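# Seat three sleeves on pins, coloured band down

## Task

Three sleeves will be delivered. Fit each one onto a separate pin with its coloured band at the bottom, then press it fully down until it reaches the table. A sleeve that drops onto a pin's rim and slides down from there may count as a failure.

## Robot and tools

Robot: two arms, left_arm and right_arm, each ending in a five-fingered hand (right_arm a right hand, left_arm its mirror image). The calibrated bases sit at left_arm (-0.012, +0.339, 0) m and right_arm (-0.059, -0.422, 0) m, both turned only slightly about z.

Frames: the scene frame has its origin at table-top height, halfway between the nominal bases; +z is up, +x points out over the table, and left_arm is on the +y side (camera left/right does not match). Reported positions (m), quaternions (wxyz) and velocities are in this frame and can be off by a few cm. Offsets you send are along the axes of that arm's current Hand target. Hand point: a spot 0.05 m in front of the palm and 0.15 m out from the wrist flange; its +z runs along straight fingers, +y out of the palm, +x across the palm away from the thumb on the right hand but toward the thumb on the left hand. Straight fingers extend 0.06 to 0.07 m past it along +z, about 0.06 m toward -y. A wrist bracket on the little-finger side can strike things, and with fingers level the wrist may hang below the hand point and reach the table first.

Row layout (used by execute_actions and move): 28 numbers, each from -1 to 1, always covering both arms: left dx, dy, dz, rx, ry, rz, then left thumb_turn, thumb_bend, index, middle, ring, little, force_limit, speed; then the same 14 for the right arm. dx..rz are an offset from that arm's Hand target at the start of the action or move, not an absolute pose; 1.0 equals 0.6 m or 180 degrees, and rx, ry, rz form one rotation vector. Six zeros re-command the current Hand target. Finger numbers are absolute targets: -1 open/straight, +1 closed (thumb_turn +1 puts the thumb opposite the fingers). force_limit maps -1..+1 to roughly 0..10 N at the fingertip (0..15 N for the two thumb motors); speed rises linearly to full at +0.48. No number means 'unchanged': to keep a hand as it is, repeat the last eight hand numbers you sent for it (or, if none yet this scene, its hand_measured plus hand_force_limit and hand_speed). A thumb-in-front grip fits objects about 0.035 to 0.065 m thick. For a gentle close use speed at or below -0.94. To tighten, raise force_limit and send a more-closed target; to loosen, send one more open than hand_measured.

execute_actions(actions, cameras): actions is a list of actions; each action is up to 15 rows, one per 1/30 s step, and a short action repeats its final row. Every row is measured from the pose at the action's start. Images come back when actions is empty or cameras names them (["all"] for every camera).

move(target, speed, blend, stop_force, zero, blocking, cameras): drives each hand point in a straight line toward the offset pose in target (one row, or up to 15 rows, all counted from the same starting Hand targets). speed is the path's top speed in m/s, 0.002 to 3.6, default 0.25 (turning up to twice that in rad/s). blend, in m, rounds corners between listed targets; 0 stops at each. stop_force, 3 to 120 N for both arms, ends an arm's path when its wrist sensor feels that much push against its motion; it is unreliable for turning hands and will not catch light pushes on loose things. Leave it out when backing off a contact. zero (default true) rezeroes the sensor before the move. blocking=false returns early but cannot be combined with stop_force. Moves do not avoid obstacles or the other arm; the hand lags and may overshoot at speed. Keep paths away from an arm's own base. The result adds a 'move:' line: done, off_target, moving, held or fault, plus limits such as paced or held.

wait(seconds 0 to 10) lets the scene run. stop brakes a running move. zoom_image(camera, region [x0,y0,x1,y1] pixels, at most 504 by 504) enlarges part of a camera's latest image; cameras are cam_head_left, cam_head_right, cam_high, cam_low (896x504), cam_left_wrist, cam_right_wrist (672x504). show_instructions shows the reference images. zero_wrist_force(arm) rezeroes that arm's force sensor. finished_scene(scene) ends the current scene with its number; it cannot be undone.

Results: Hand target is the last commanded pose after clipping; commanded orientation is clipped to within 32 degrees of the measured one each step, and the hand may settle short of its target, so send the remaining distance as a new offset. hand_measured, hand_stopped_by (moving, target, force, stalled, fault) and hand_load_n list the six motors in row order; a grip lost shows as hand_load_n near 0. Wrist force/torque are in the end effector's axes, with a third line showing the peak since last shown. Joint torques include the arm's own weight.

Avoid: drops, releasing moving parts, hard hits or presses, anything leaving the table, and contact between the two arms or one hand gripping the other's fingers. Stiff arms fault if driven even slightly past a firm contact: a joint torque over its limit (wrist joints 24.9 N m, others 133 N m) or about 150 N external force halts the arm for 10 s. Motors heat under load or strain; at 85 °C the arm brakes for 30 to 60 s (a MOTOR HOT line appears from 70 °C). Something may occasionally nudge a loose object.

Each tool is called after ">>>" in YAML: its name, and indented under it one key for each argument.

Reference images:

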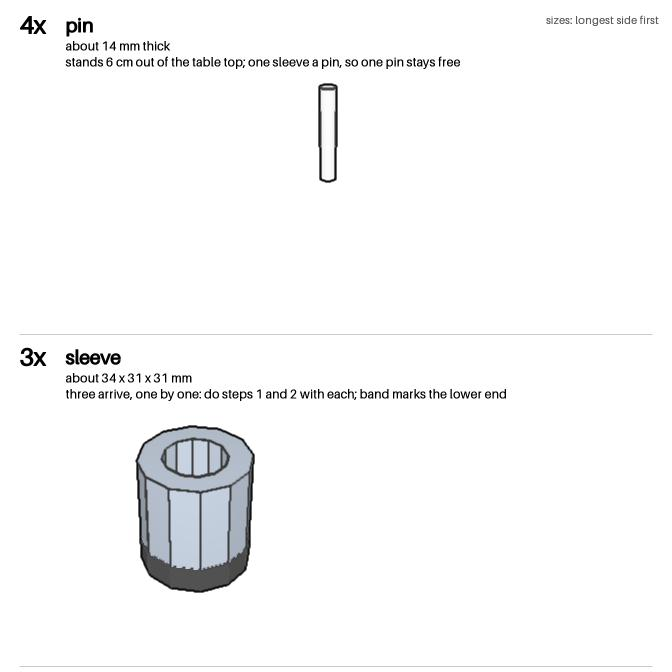

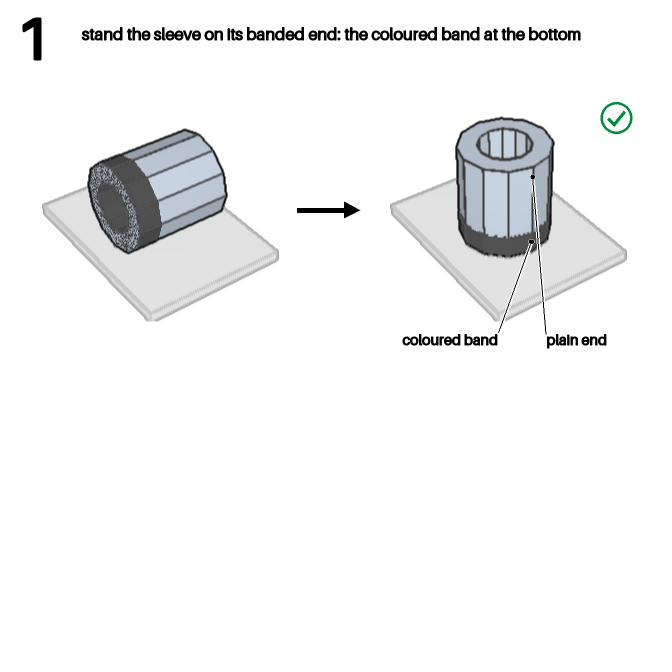

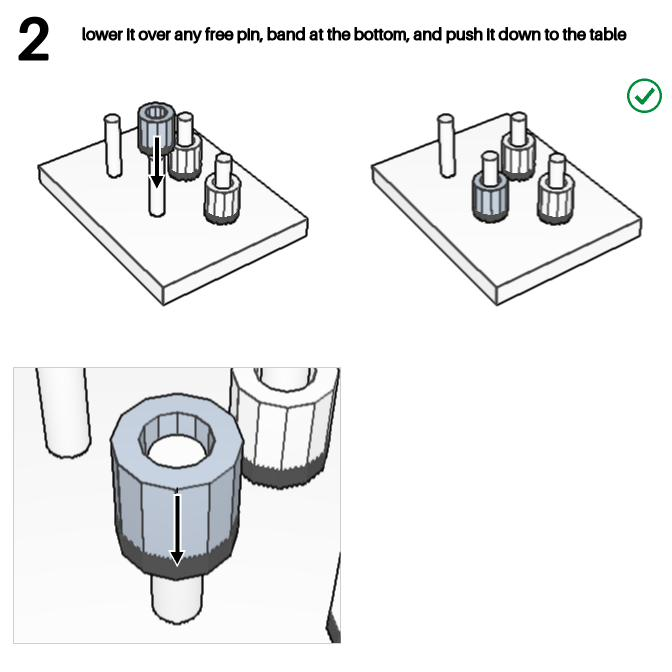

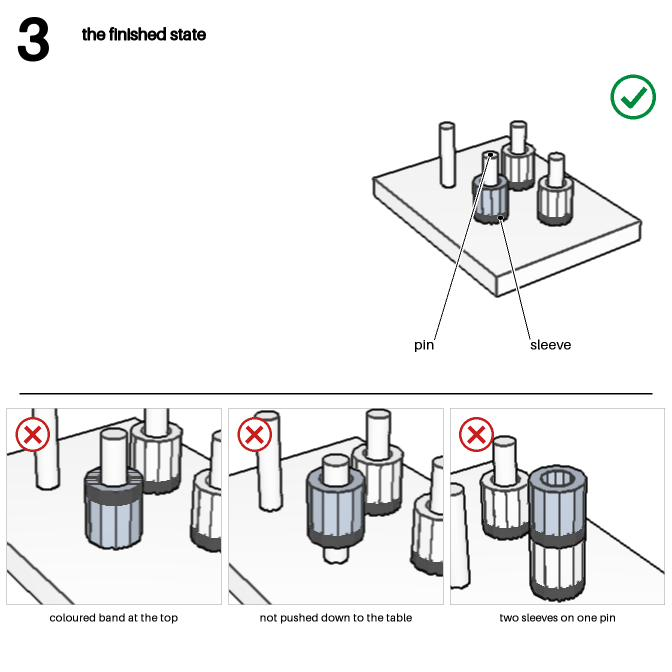

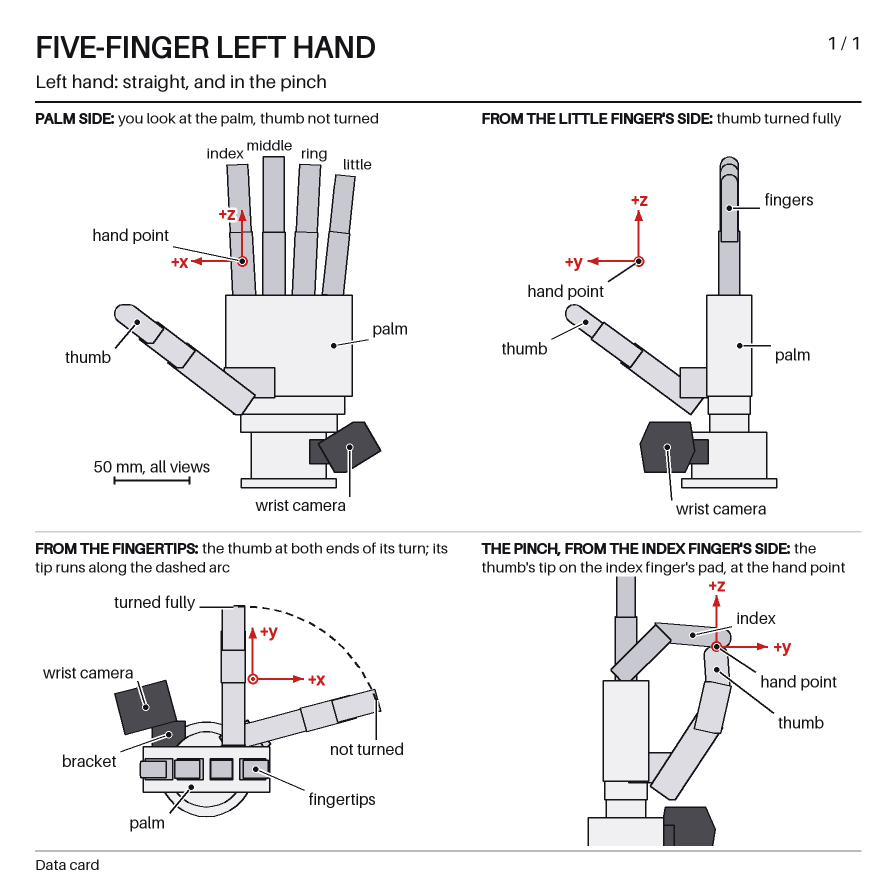

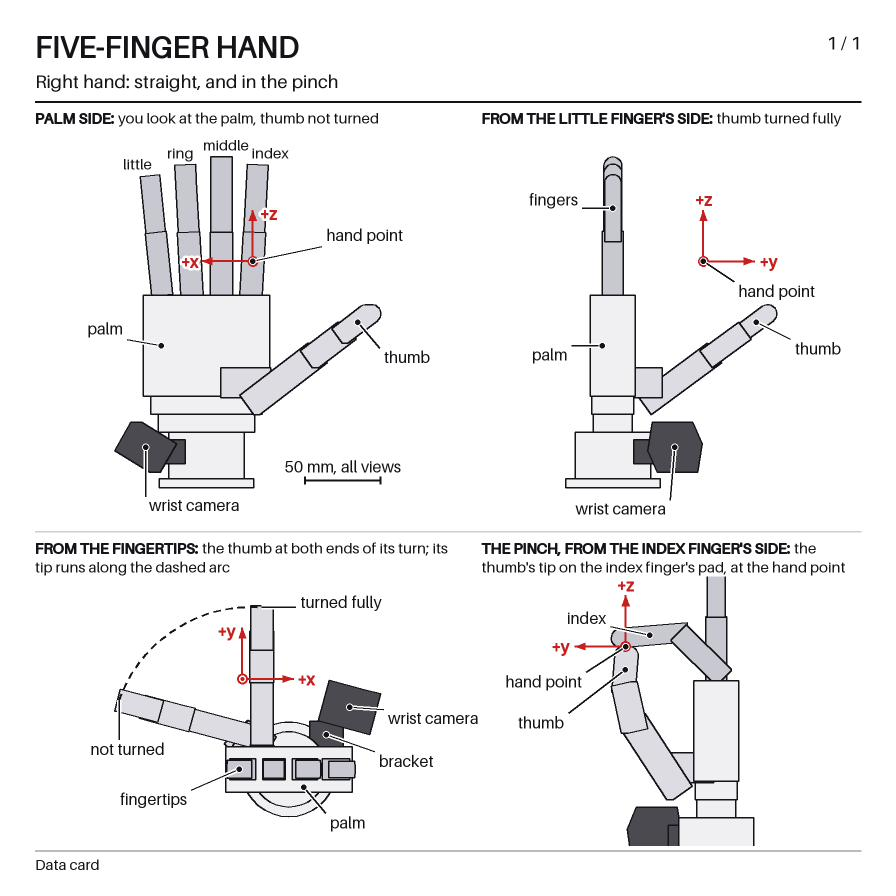

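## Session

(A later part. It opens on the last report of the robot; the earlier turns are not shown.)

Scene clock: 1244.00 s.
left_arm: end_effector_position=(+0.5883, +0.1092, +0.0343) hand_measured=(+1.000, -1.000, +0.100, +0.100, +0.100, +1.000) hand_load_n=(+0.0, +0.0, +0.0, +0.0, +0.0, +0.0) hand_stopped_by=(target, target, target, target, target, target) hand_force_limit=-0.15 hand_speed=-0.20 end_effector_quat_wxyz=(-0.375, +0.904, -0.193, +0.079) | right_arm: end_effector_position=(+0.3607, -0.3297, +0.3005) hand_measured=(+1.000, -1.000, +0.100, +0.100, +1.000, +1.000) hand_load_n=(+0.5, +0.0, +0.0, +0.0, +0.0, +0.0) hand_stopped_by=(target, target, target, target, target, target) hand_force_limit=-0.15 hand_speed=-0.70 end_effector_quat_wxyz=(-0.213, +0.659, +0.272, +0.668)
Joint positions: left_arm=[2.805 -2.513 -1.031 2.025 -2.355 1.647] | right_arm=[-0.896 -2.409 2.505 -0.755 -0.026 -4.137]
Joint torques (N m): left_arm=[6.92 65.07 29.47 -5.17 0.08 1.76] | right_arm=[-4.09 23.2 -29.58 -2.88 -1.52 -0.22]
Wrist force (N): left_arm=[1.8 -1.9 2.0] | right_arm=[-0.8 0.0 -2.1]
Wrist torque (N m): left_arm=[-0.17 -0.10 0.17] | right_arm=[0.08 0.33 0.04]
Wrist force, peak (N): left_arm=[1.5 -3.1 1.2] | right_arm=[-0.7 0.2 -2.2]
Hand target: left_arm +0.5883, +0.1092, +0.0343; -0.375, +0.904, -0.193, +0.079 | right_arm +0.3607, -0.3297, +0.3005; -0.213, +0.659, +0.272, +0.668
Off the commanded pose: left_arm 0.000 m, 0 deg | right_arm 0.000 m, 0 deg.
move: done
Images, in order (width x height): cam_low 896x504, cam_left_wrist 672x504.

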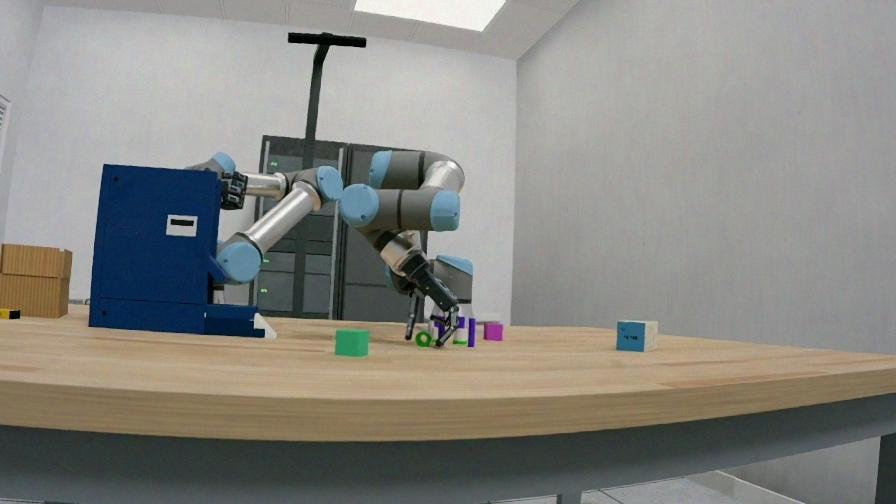

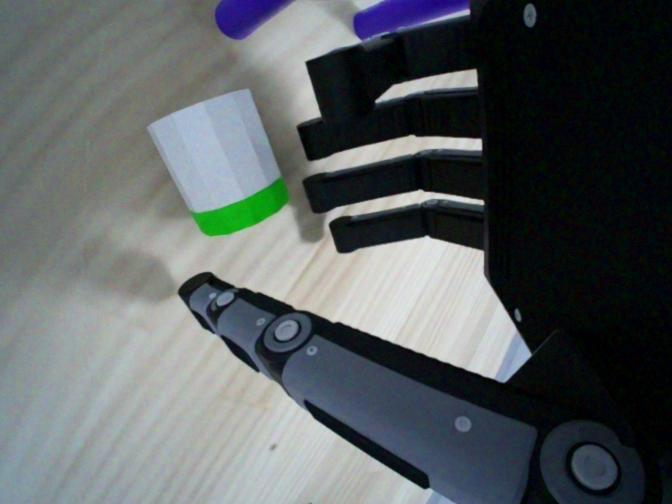

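>>> move:
  target: [0,0.0648,-0.0648,0,0,0,1,-1,0.1,0.1,0.1,1,-0.15,-0.2,0,0,0,0,0,0,1,-1,0.1,0.1,1,1,-0.15,-0.7]
  speed: 0.05
  stop_force: 8
  cameras: ["cam_low","cam_left_wrist"]

>>> zoom_image:
  camera: "cam_low"
  region: [370, 270, 490, 350]

Scene clock: 1249.07 s.
left_arm: end_effector_position=(+0.5659, +0.0590, +0.0342) hand_measured=(+1.000, -1.000, +0.100, +0.100, +0.100, +1.000) hand_load_n=(+0.0, +0.0, +0.0, +0.0, +0.0, +0.0) hand_stopped_by=(target, target, target, target, target, target) hand_force_limit=-0.15 hand_speed=-0.20 end_effector_quat_wxyz=(-0.375, +0.904, -0.193, +0.079) | right_arm: end_effector_position=(+0.3607, -0.3297, +0.3005) hand_measured=(+1.000, -1.000, +0.100, +0.100, +1.000, +1.000) hand_load_n=(+0.0, +0.0, +0.0, +0.0, +0.0, +0.0) hand_stopped_by=(target, target, target, target, target, target) hand_force_limit=-0.15 hand_speed=-0.70 end_effector_quat_wxyz=(-0.213, +0.659, +0.272, +0.668)
Joint positions: left_arm=[2.715 -2.552 -0.978 1.922 -2.356 1.52] | right_arm=[-0.896 -2.409 2.505 -0.755 -0.026 -4.137]
Joint torques (N m): left_arm=[8.6 66.51 3.54 0.05 -2.26 0.83] | right_arm=[-4.02 23.33 -28.81 -2.89 -1.57 -0.19]
Wrist force (N): left_arm=[1.7 -2.5 2.0] | right_arm=[-0.6 0.1 -1.9]
Wrist torque (N m): left_arm=[-0.26 -0.10 0.16] | right_arm=[0.07 0.30 0.05]
Wrist force, peak (N): left_arm=[1.8 -2.4 2.5] | right_arm=[-0.7 0.2 -2.2]
Hand target: left_arm +0.5659, +0.0590, +0.0342; -0.375, +0.904, -0.193, +0.079 | right_arm +0.3607, -0.3297, +0.3005; -0.213, +0.659, +0.272, +0.668
Off the commanded pose: left_arm 0.000 m, 0 deg | right_arm 0.000 m, 0 deg.
move: done
Images, in order (width x height): cam_low 896x504, cam_left_wrist 672x504.

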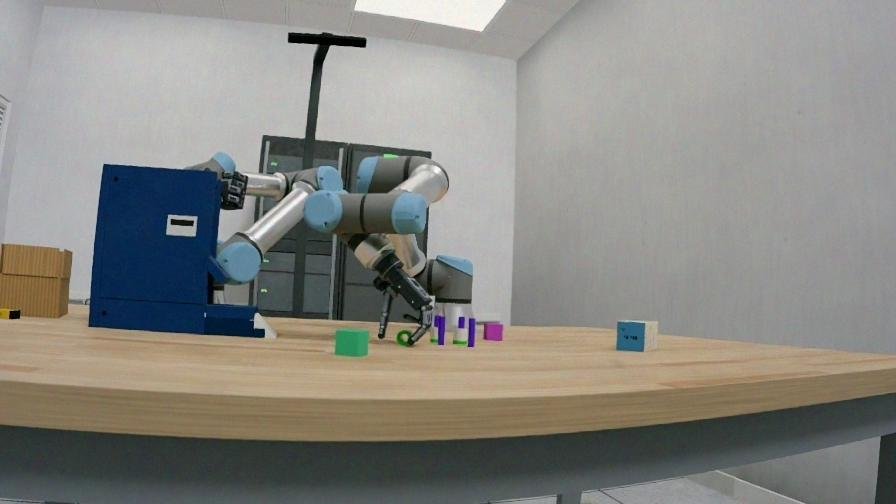

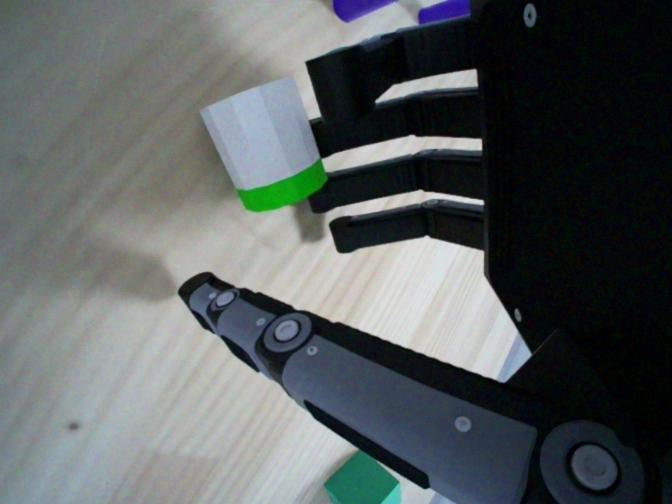

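Scaled by 4.200 from the camera's 896x504 image, which has a finer 1280x720 frame.

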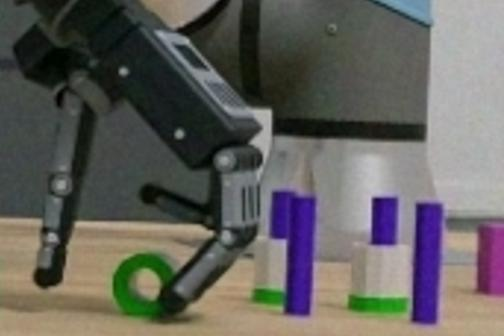

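>>> move:
  target:
    - [0,-0.0088,0.0088,0,0,0,1,-1,0.1,0.1,0.1,1,-0.15,-0.2,0,0,0,0,0,0,1,-1,0.1,0.1,1,1,-0.15,-0.7]
    - [-0.07,-0.0088,0.0088,0,0,0,1,-1,0.1,0.1,0.1,1,-0.15,-0.2,0,0,0,0,0,0,1,-1,0.1,0.1,1,1,-0.15,-0.7]
  speed: 0.06
  cameras: ["cam_low","cam_left_wrist"]

>>> zoom_image:
  camera: "cam_low"
  region: [370, 270, 490, 350]

Scene clock: 1256.23 s.
left_arm: end_effector_position=(+0.5306, +0.0829, +0.0344) hand_measured=(+1.000, -1.000, +0.100, +0.100, +0.100, +1.000) hand_load_n=(+0.0, +0.0, +0.0, +0.0, -3.5, +0.0) hand_stopped_by=(target, target, target, target, target, target) hand_force_limit=-0.15 hand_speed=-0.20 end_effector_quat_wxyz=(-0.375, +0.904, -0.193, +0.079) | right_arm: end_effector_position=(+0.3607, -0.3297, +0.3005) hand_measured=(+1.000, -1.000, +0.100, +0.100, +1.000, +1.000) hand_load_n=(+0.0, -0.5, +0.0, +0.0, +0.0, +0.0) hand_stopped_by=(target, target, target, target, target, target) hand_force_limit=-0.15 hand_speed=-0.70 end_effector_quat_wxyz=(-0.213, +0.659, +0.272, +0.668)
Joint positions: left_arm=[2.725 -2.446 -1.184 2.031 -2.356 1.535] | right_arm=[-0.896 -2.409 2.505 -0.755 -0.026 -4.137]
Joint torques (N m): left_arm=[10.23 37.55 25.94 -4.36 -2.9 1.82] | right_arm=[-3.64 23.54 -29.29 -2.76 -1.59 -0.06]
Wrist force (N): left_arm=[-3.2 6.5 -6.0] | right_arm=[-0.5 0.0 -1.6]
Wrist torque (N m): left_arm=[0.09 -0.46 -0.41] | right_arm=[0.05 0.30 0.04]
Wrist force, peak (N): left_arm=[6.6 7.3 -7.6] | right_arm=[-0.7 -0.1 -2.2]
Hand target: left_arm +0.5306, +0.0829, +0.0343; -0.375, +0.904, -0.193, +0.079 | right_arm +0.3607, -0.3297, +0.3005; -0.213, +0.659, +0.272, +0.668
Off the commanded pose: left_arm 0.000 m, 0 deg | right_arm 0.000 m, 0 deg.
move: done
Images, in order (width x height): cam_low 896x504, cam_left_wrist 672x504.

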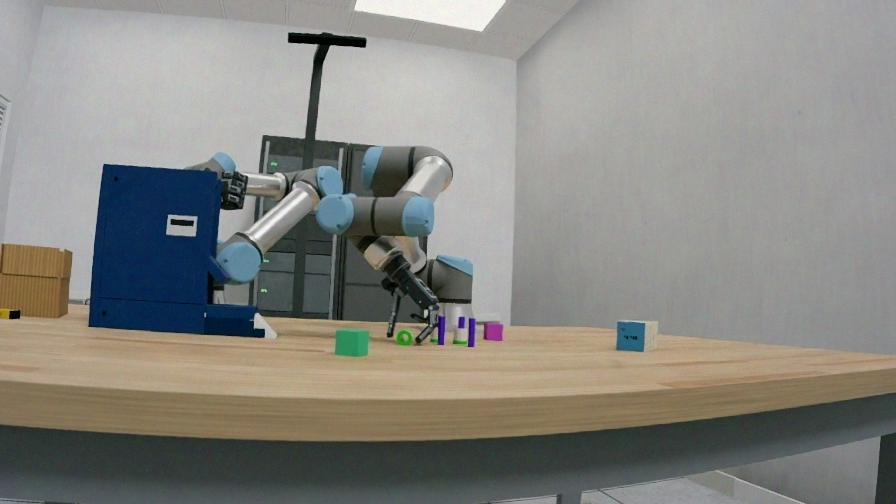

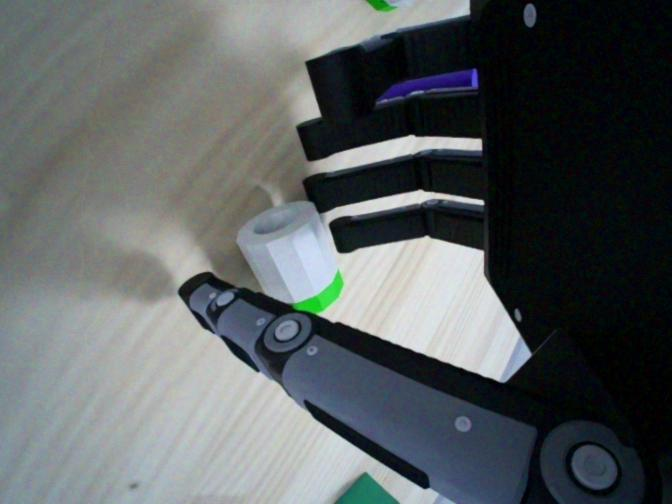

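Scaled by 4.200 from the camera's 896x504 image, which has a finer 1280x720 frame.

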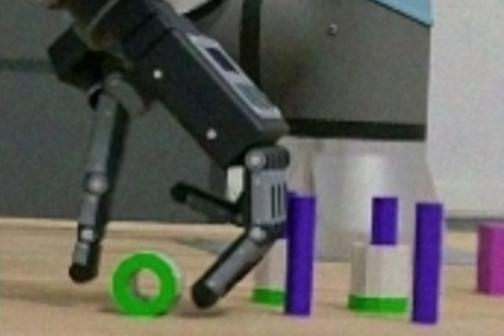

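>>> move:
  target: [0,0,0,0,0,0,1,-1,0.1,0.1,1,1,-0.15,-0.3,0,0,0,0,0,0,1,-1,0.1,0.1,1,1,-0.15,-0.7]
  speed: 0.06
  cameras: ["cam_left_wrist","cam_low"]

>>> zoom_image:
  camera: "cam_left_wrist"
  region: [170, 150, 470, 370]

Scene clock: 1260.77 s.
left_arm: end_effector_position=(+0.5306, +0.0829, +0.0343) hand_measured=(+1.000, -1.000, +0.100, +0.100, +1.000, +1.000) hand_load_n=(+0.0, +0.0, +0.0, +0.5, +0.0, +0.0) hand_stopped_by=(target, target, target, target, target, target) hand_force_limit=-0.15 hand_speed=-0.30 end_effector_quat_wxyz=(-0.375, +0.904, -0.193, +0.079) | right_arm: end_effector_position=(+0.3607, -0.3297, +0.3005) hand_measured=(+1.000, -1.000, +0.100, +0.100, +1.000, +1.000) hand_load_n=(+0.0, +0.0, +0.0, +0.0, +0.0, +0.0) hand_stopped_by=(target, target, target, target, target, target) hand_force_limit=-0.15 hand_speed=-0.70 end_effector_quat_wxyz=(-0.213, +0.659, +0.272, +0.668)
Joint positions: left_arm=[2.725 -2.446 -1.184 2.031 -2.356 1.535] | right_arm=[-0.896 -2.409 2.505 -0.755 -0.026 -4.137]
Joint torques (N m): left_arm=[-5.15 35.68 24.98 -1.4 0.47 1.15] | right_arm=[-4.07 23.93 -29.85 -2.56 -1.49 0.04]
Wrist force (N): left_arm=[1.6 -2.4 2.1] | right_arm=[-0.5 0.1 -2.0]
Wrist torque (N m): left_arm=[-0.25 -0.07 0.23] | right_arm=[0.08 0.31 0.05]
Wrist force, peak (N): left_arm=[-2.9 6.9 -6.9] | right_arm=[-0.7 0.3 -2.2]
Hand target: left_arm +0.5306, +0.0829, +0.0343; -0.375, +0.904, -0.193, +0.079 | right_arm +0.3607, -0.3297, +0.3005; -0.213, +0.659, +0.272, +0.668
Off the commanded pose: left_arm 0.000 m, 0 deg | right_arm 0.000 m, 0 deg.
move: done
Images, in order (width x height): cam_low 896x504, cam_left_wrist 672x504.

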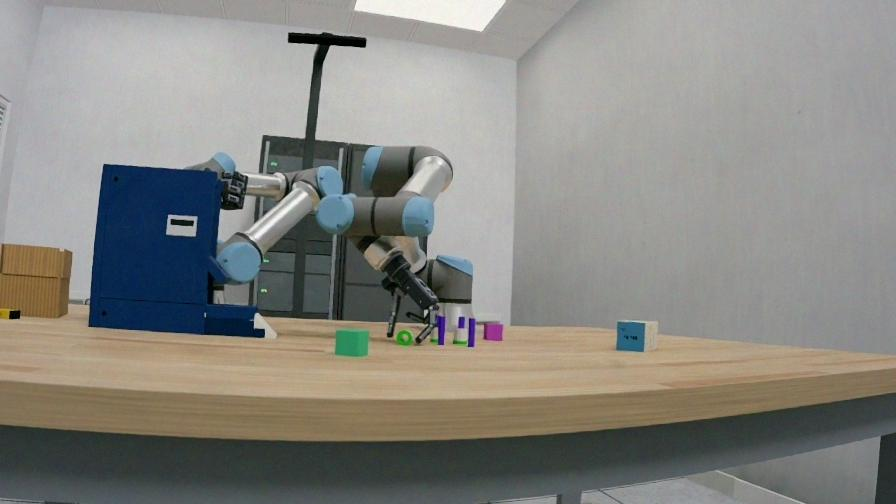

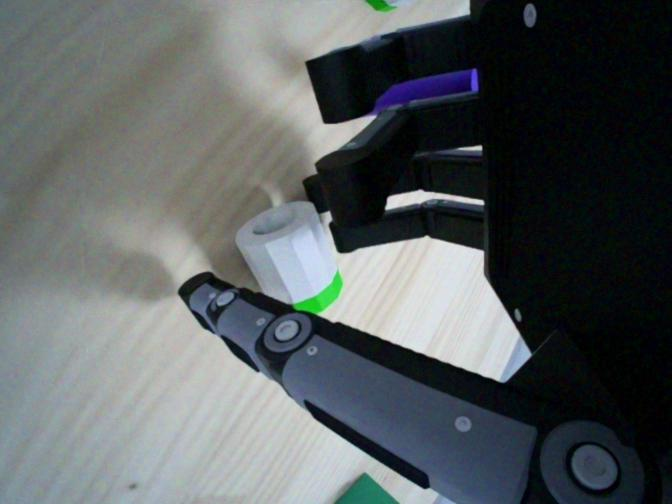

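Scaled by 1.680 from the camera's 672x504 image, which has a finer 960x720 frame.

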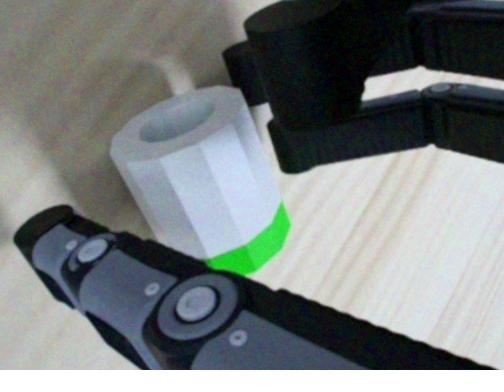

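>>> move:
  target:
    - [0,0,0,0,0,0,1,-1,0.27,0.25,1,1,-0.5,-0.8,0,0,0,0,0,0,1,-1,0.1,0.1,1,1,-0.15,-0.7]
    - [0,0,0,0,0,0,1,0.0,0.27,0.25,1,1,-0.5,-0.9,0,0,0,0,0,0,1,-1,0.1,0.1,1,1,-0.15,-0.7]
  speed: 0.06
  cameras: ["cam_left_wrist","cam_low"]

Scene clock: 1272.53 s.
left_arm: end_effector_position=(+0.5306, +0.0829, +0.0343) hand_measured=(+1.000, -0.826, +0.270, +0.250, +1.000, +1.000) hand_load_n=(+1.0, +4.0, +0.0, +2.0, +0.0, +0.0) hand_stopped_by=(target, force, target, target, target, target) hand_force_limit=-0.50 hand_speed=-0.90 end_effector_quat_wxyz=(-0.375, +0.904, -0.193, +0.079) | right_arm: end_effector_position=(+0.3607, -0.3297, +0.3005) hand_measured=(+1.000, -1.000, +0.100, +0.100, +1.000, +1.000) hand_load_n=(+0.0, +0.0, +0.0, +0.0, +0.0, +0.0) hand_stopped_by=(target, target, target, target, target, target) hand_force_limit=-0.15 hand_speed=-0.70 end_effector_quat_wxyz=(-0.213, +0.659, +0.272, +0.668)
Joint positions: left_arm=[2.725 -2.446 -1.184 2.031 -2.356 1.535] | right_arm=[-0.896 -2.409 2.505 -0.755 -0.026 -4.137]
Joint torques (N m): left_arm=[-8.04 34.71 6.7 -4.93 -0.44 -1.69] | right_arm=[-4.06 23.7 -29.32 -2.56 -1.51 0.16]
Wrist force (N): left_arm=[1.4 -4.8 -0.5] | right_arm=[-0.8 0.2 -1.8]
Wrist torque (N m): left_arm=[-0.34 -0.09 0.27] | right_arm=[0.09 0.34 0.03]
Wrist force, peak (N): left_arm=[1.4 -5.1 -0.5] | right_arm=[-0.7 0.5 -2.2]
Hand target: left_arm +0.5306, +0.0829, +0.0343; -0.375, +0.904, -0.193, +0.079 | right_arm +0.3607, -0.3297, +0.3005; -0.213, +0.659, +0.272, +0.668
Off the commanded pose: left_arm 0.000 m, 0 deg | right_arm 0.000 m, 0 deg.
move: done
Images, in order (width x height): cam_low 896x504, cam_left_wrist 672x504.

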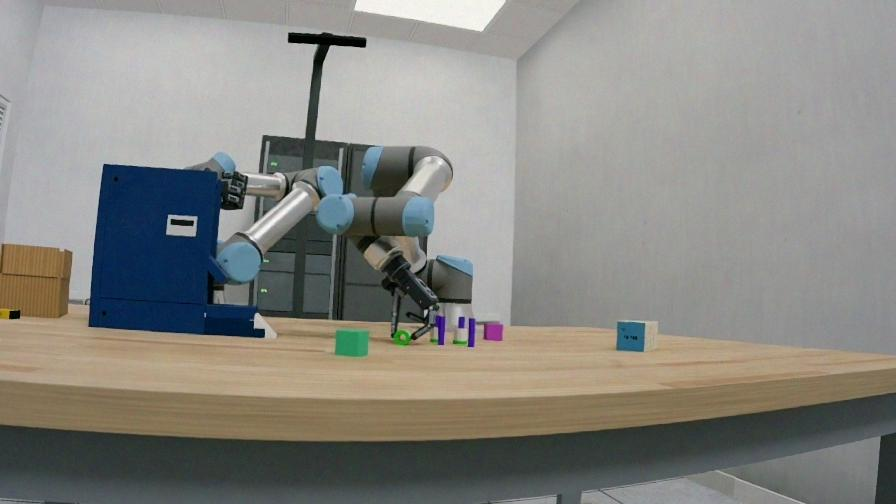

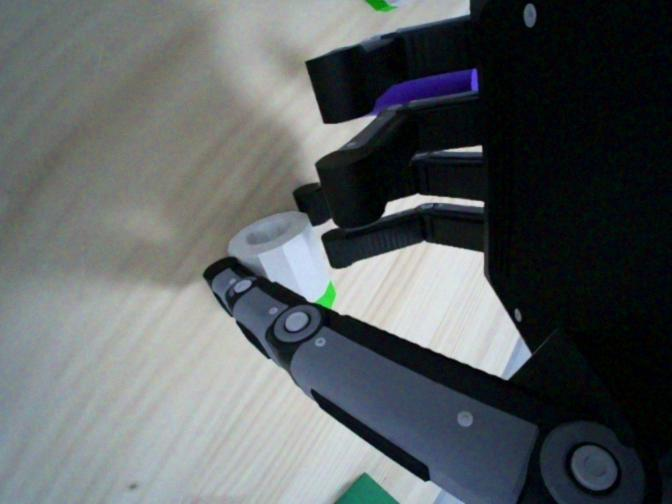

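>>> move:
  target:
    - [0,0,0,0,0,0,1,0.0,0.6,0.25,1,1,-0.5,-0.93,0,0,0,0,0,0,1,-1,0.1,0.1,1,1,-0.15,-0.7]
    - [0,0,0,0,0,0,1,0.1,0.6,0.25,1,1,-0.15,-0.95,0,0,0,0,0,0,1,-1,0.1,0.1,1,1,-0.15,-0.7]
  speed: 0.06
  cameras: ["cam_left_wrist","cam_low"]

>>> zoom_image:
  camera: "cam_left_wrist"
  region: [170, 150, 470, 370]

Scene clock: 1275.63 s.
left_arm: end_effector_position=(+0.5306, +0.0829, +0.0343) hand_measured=(+1.000, -0.824, +0.374, +0.250, +1.000, +1.000) hand_load_n=(+0.5, +6.0, +2.5, +1.5, +0.0, +0.0) hand_stopped_by=(target, force, force, target, target, target) hand_force_limit=-0.15 hand_speed=-0.95 end_effector_quat_wxyz=(-0.375, +0.904, -0.193, +0.079) | right_arm: end_effector_position=(+0.3607, -0.3297, +0.3005) hand_measured=(+1.000, -1.000, +0.100, +0.100, +1.000, +1.000) hand_load_n=(+0.0, +0.0, +0.0, +0.0, +0.0, +0.0) hand_stopped_by=(target, target, target, target, target, target) hand_force_limit=-0.15 hand_speed=-0.70 end_effector_quat_wxyz=(-0.213, +0.659, +0.272, +0.668)
Joint positions: left_arm=[2.725 -2.446 -1.184 2.031 -2.356 1.535] | right_arm=[-0.896 -2.409 2.505 -0.755 -0.026 -4.137]
Joint torques (N m): left_arm=[-6.84 36.76 4.33 -4.96 -1.81 -1.67] | right_arm=[-4.02 23.36 -28.96 -2.43 -1.54 0.27]
Wrist force (N): left_arm=[1.6 -3.1 1.0] | right_arm=[-0.8 0.3 -1.9]
Wrist torque (N m): left_arm=[-0.27 -0.07 0.24] | right_arm=[0.12 0.34 0.04]
Wrist force, peak (N): left_arm=[1.5 -5.3 -0.7] | right_arm=[-0.7 0.1 -2.1]
Hand target: left_arm +0.5306, +0.0829, +0.0343; -0.375, +0.904, -0.193, +0.079 | right_arm +0.3607, -0.3297, +0.3005; -0.213, +0.659, +0.272, +0.668
Off the commanded pose: left_arm 0.000 m, 0 deg | right_arm 0.000 m, 0 deg.
move: done
Images, in order (width x height): cam_low 896x504, cam_left_wrist 672x504.

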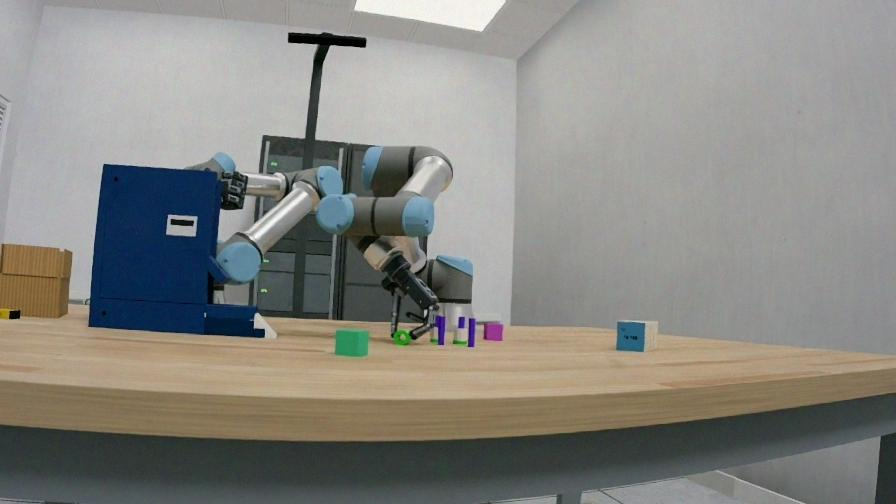

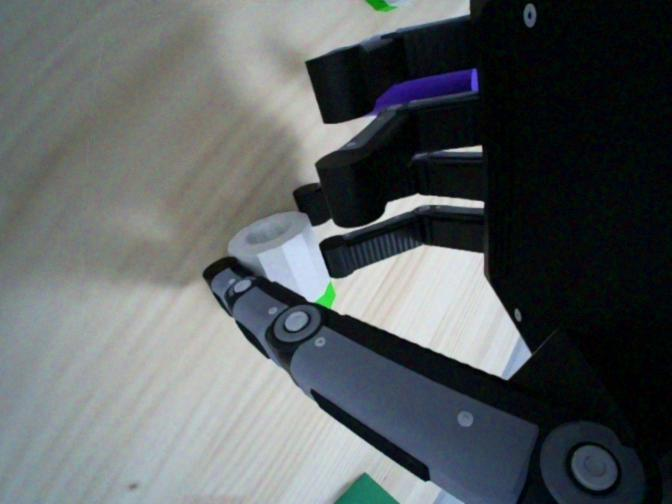

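Scaled by 1.680 from the camera's 672x504 image, which has a finer 960x720 frame.

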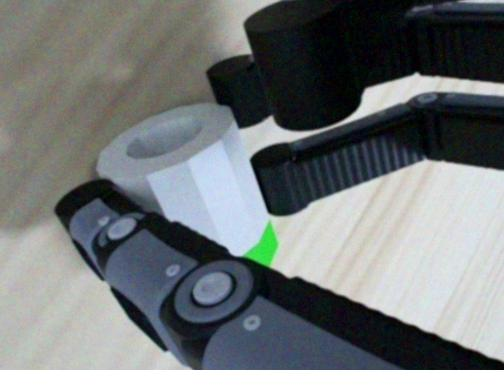

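>>> move:
  target:
    - [0,-0.03,-0.03,0,0,0,1,0.1,0.6,0.25,1,1,-0.15,-0.95,0,0,0,0,0,0,1,-1,0.1,0.1,1,1,-0.15,-0.7]
    - [0,-0.165,-0.165,0,0,0,1,0.1,0.6,0.25,1,1,-0.15,-0.95,0,0,0,0,0,0,1,-1,0.1,0.1,1,1,-0.15,-0.7]
  speed: [0.05,0.12]
  cameras: ["cam_left_wrist","cam_low"]

Scene clock: 1281.37 s.
left_arm: end_effector_position=(+0.5309, +0.0828, +0.1744) hand_measured=(+1.000, -0.824, +0.374, +0.250, +1.000, +1.000) hand_load_n=(+0.5, +6.0, +3.0, +2.0, +0.0, +0.0) hand_stopped_by=(target, force, force, target, target, target) hand_force_limit=-0.15 hand_speed=-0.95 end_effector_quat_wxyz=(-0.375, +0.904, -0.193, +0.079) | right_arm: end_effector_position=(+0.3607, -0.3297, +0.3005) hand_measured=(+1.000, -1.000, +0.100, +0.100, +1.000, +1.000) hand_load_n=(+0.5, +0.0, +0.0, +0.0, +0.0, +0.0) hand_stopped_by=(target, target, target, target, target, target) hand_force_limit=-0.15 hand_speed=-0.70 end_effector_quat_wxyz=(-0.213, +0.659, +0.272, +0.668)
Joint positions: left_arm=[2.725 -2.32 -1.033 1.756 -2.356 1.535] | right_arm=[-0.896 -2.409 2.505 -0.755 -0.026 -4.137]
Joint torques (N m): left_arm=[-8.84 34.98 6.43 -1.11 -1.85 -2.15] | right_arm=[-4.16 23.74 -28.76 -2.42 -1.59 0.32]
Wrist force (N): left_arm=[1.5 -2.2 2.5] | right_arm=[-0.6 0.1 -1.8]
Wrist torque (N m): left_arm=[-0.26 -0.05 0.20] | right_arm=[0.07 0.30 0.04]
Wrist force, peak (N): left_arm=[1.7 -4.1 0.5] | right_arm=[-0.7 0.1 -2.3]
Hand target: left_arm +0.5308, +0.0828, +0.1743; -0.375, +0.904, -0.193, +0.079 | right_arm +0.3607, -0.3297, +0.3005; -0.213, +0.659, +0.272, +0.668
Off the commanded pose: left_arm 0.000 m, 0 deg | right_arm 0.000 m, 0 deg.
move: done
Images, in order (width x height): cam_low 896x504, cam_left_wrist 672x504.

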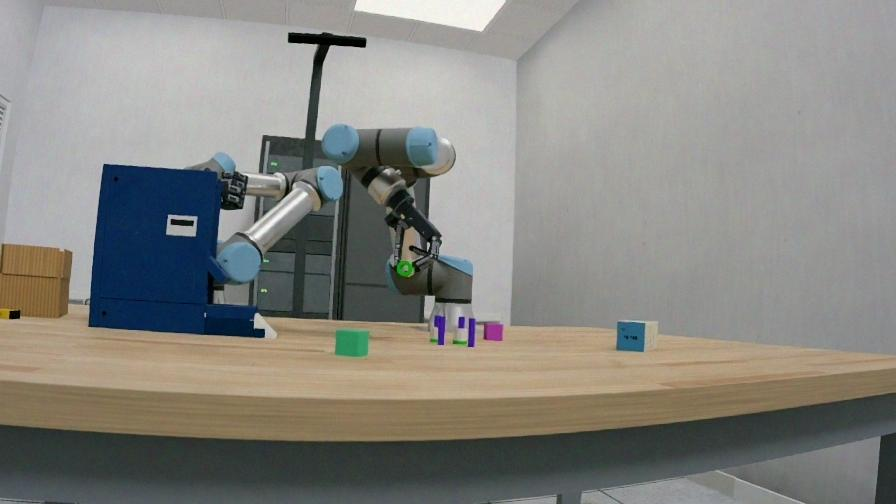

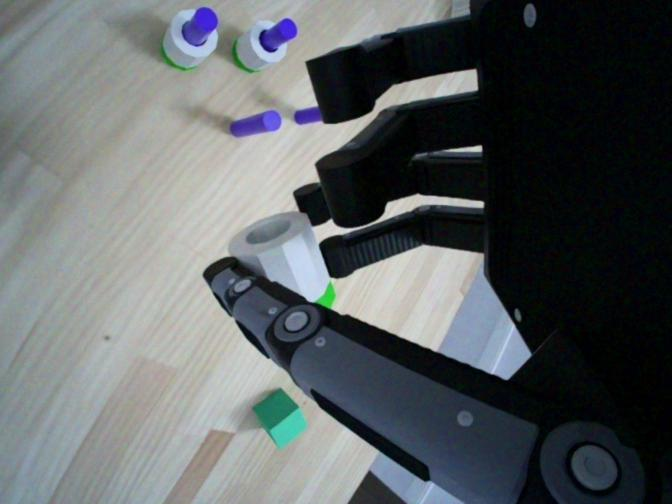

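>>> move:
  target: [-0.1484,-0.0905,-0.0885,0,0.2278,0.2278,1,0.1,0.6,0.25,1,1,-0.15,-0.95,0,0,0,0,0,0,1,-1,0.1,0.1,1,1,-0.15,-0.7]
  speed: 0.3

Scene clock: 1304.80 s.
left_arm: end_effector_position=(+0.4499, +0.1198, +0.2504) hand_measured=(+1.000, -0.824, +0.374, +0.250, +1.000, +1.000) hand_load_n=(+0.5, +6.0, +2.5, +2.0, +0.0, +0.0) hand_stopped_by=(target, force, force, target, target, target) hand_force_limit=-0.15 hand_speed=-0.95 end_effector_quat_wxyz=(-0.289, +0.697, -0.606, +0.250) | right_arm: end_effector_position=(+0.3607, -0.3297, +0.3005) hand_measured=(+1.000, -1.000, +0.100, +0.100, +1.000, +1.000) hand_load_n=(+0.0, +0.0, +0.0, +0.0, +0.0, +0.0) hand_stopped_by=(target, target, target, target, target, target) hand_force_limit=-0.15 hand_speed=-0.70 end_effector_quat_wxyz=(-0.213, +0.659, +0.272, +0.668)
Joint positions: left_arm=[2.953 -1.678 -1.584 2.442 -1.821 2.885] | right_arm=[-0.896 -2.409 2.505 -0.755 -0.026 -4.137]
Joint torques (N m): left_arm=[-1.67 17.49 32.73 -3.64 0.9 1.43] | right_arm=[-4.48 23.88 -29.03 -1.72 -1.54 1.06]
Wrist force (N): left_arm=[1.3 -2.2 2.1] | right_arm=[-0.6 0.0 -1.9]
Wrist torque (N m): left_arm=[-0.19 -0.03 0.27] | right_arm=[0.07 0.32 0.04]
Wrist force, peak (N): left_arm=[1.6 -2.4 2.6] | right_arm=[-0.8 0.1 -2.3]
Hand target: left_arm +0.4499, +0.1197, +0.2504; -0.289, +0.697, -0.607, +0.250 | right_arm +0.3607, -0.3297, +0.3005; -0.213, +0.659, +0.272, +0.668
Off the commanded pose: left_arm 0.000 m, 0 deg | right_arm 0.000 m, 0 deg.
move: done

>>> move:
  target: [-0.0103,0.0496,0.187,0.1851,-0.2016,0.4969,1,0.1,0.6,0.25,1,1,-0.15,-0.95,0,0,0,0,0,0,1,-1,0.1,0.1,1,1,-0.15,-0.7]
  speed: 0.3
  cameras: ["cam_head_left","cam_head_right","cam_high","cam_low","cam_left_wrist"]

>>> zoom_image:
  camera: "cam_high"
  region: [460, 265, 520, 340]

>>> zoom_image:
  camera: "cam_low"
  region: [405, 260, 485, 350]

>>> zoom_image:
  camera: "cam_head_right"
  region: [390, 250, 460, 325]

>>> zoom_image:
  camera: "cam_head_left"
  region: [390, 250, 460, 320]

Scene clock: 1314.63 s.
left_arm: end_effector_position=(+0.5066, +0.1342, +0.1498) hand_measured=(+1.000, -0.824, +0.374, +0.250, +1.000, +1.000) hand_load_n=(+0.5, +5.5, +3.0, +2.0, +0.0, +0.0) hand_stopped_by=(target, force, force, target, target, target) hand_force_limit=-0.15 hand_speed=-0.95 end_effector_quat_wxyz=(+0.696, -0.021, +0.713, +0.078) | right_arm: end_effector_position=(+0.3607, -0.3297, +0.3005) hand_measured=(+1.000, -1.000, +0.100, +0.100, +1.000, +1.000) hand_load_n=(+0.5, +0.0, +0.0, +0.0, +0.0, +0.0) hand_stopped_by=(target, target, target, target, target, target) hand_force_limit=-0.15 hand_speed=-0.70 end_effector_quat_wxyz=(-0.213, +0.659, +0.272, +0.668)
Joint positions: left_arm=[2.676 -1.873 -2.095 3.946 -2.206 4.782] | right_arm=[-0.896 -2.409 2.505 -0.755 -0.026 -4.137]
Joint torques (N m): left_arm=[-9.39 42.9 25.01 3.15 -0.07 1.85] | right_arm=[-4.14 23.06 -29.47 -1.32 -1.44 1.4]
Wrist force (N): left_arm=[-1.2 0.0 2.0] | right_arm=[-0.6 0.3 -2.1]
Wrist torque (N m): left_arm=[-0.27 0.04 -0.04] | right_arm=[0.12 0.32 0.05]
Wrist force, peak (N): left_arm=[1.3 -2.3 2.5] | right_arm=[-0.8 0.3 -2.2]
Hand target: left_arm +0.5067, +0.1341, +0.1500; +0.697, -0.021, +0.713, +0.078 | right_arm +0.3607, -0.3297, +0.3005; -0.213, +0.659, +0.272, +0.668
Off the commanded pose: left_arm 0.000 m, 0 deg | right_arm 0.000 m, 0 deg.
move: done
Images, in order (width x height): cam_head_left 896x504, cam_head_right 896x504, cam_high 896x504, cam_low 896x504, cam_left_wrist 672x504.

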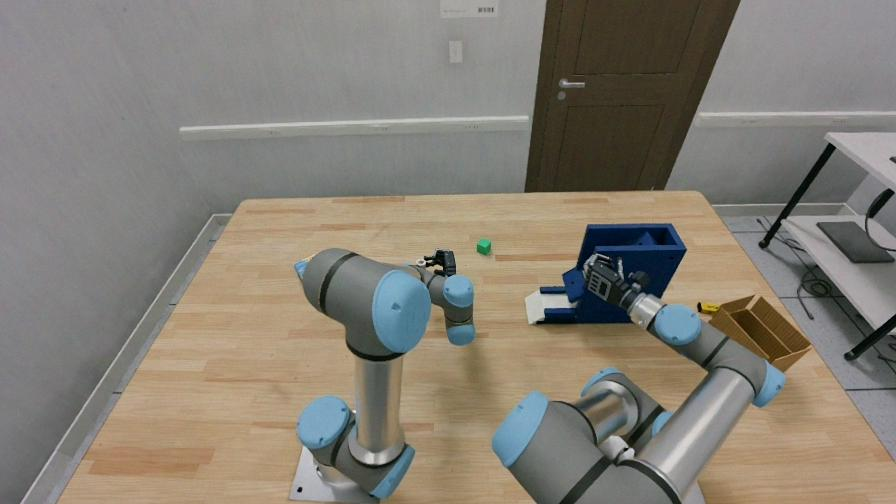

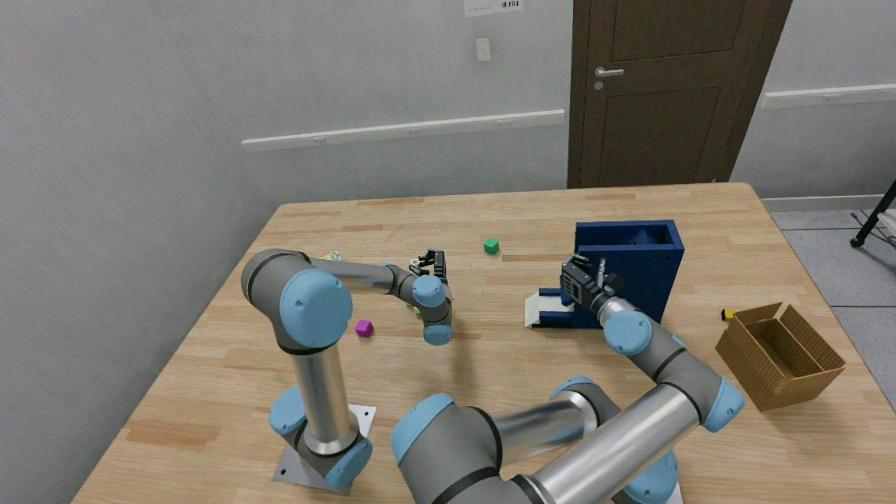

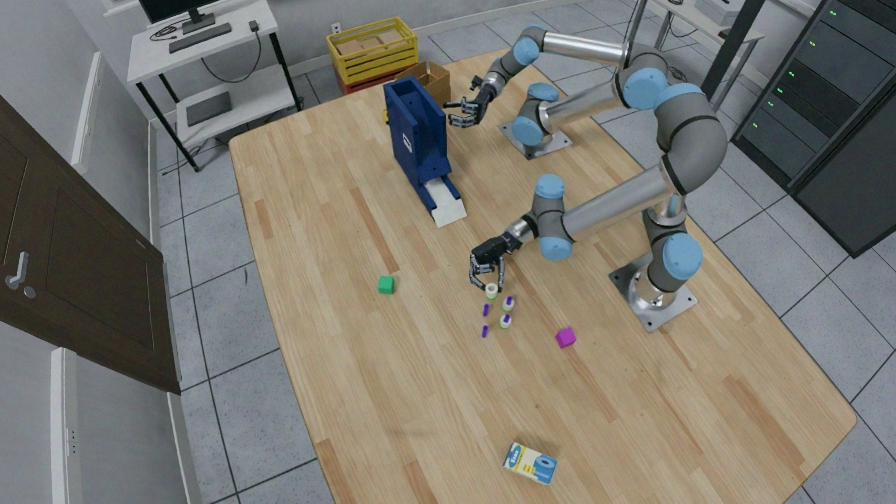

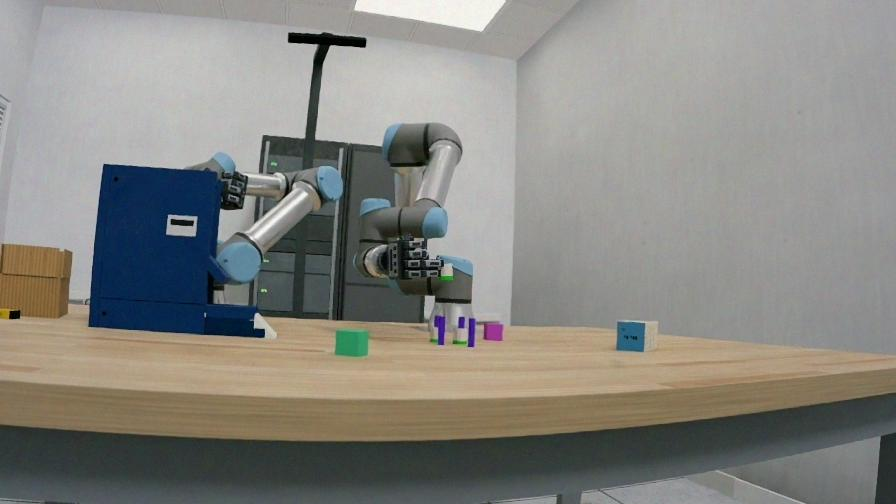

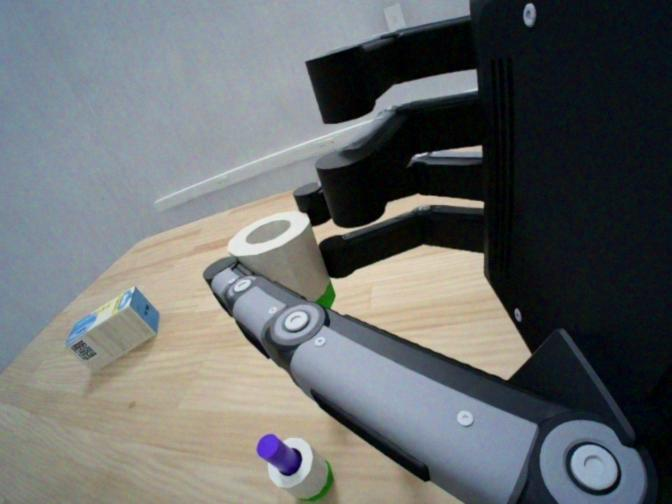

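Scaled by 6.720 from the camera's 896x504 image, which has a finer 1280x720 frame.

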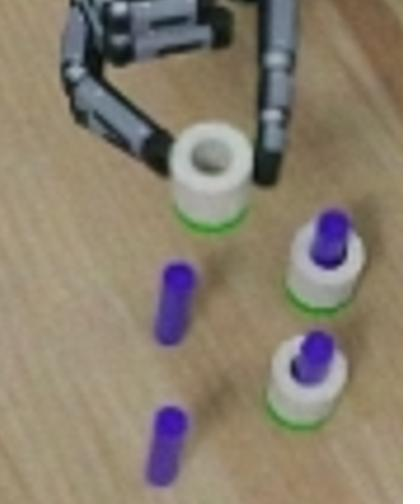

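Scaled by 5.600 from the camera's 896x504 image, which has a finer 1280x720 frame.

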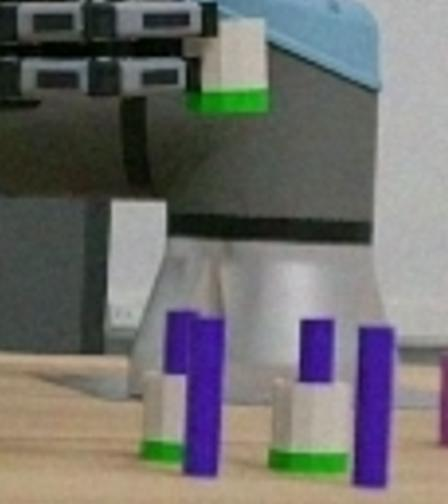

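Scaled by 6.720 from the camera's 896x504 image, which has a finer 1280x720 frame.

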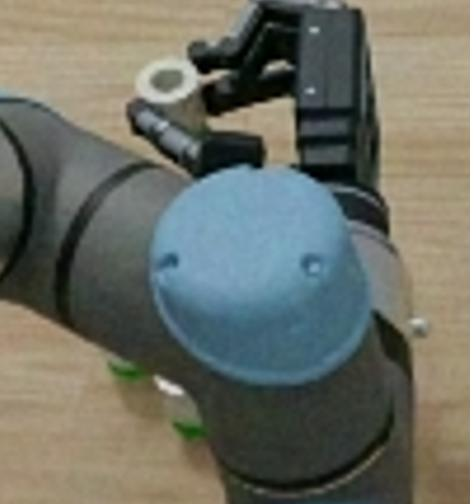

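Scaled by 7.200 from the camera's 896x504 image, which has a finer 1280x720 frame.

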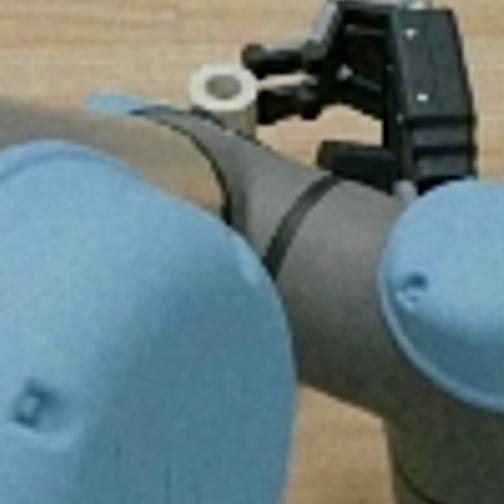

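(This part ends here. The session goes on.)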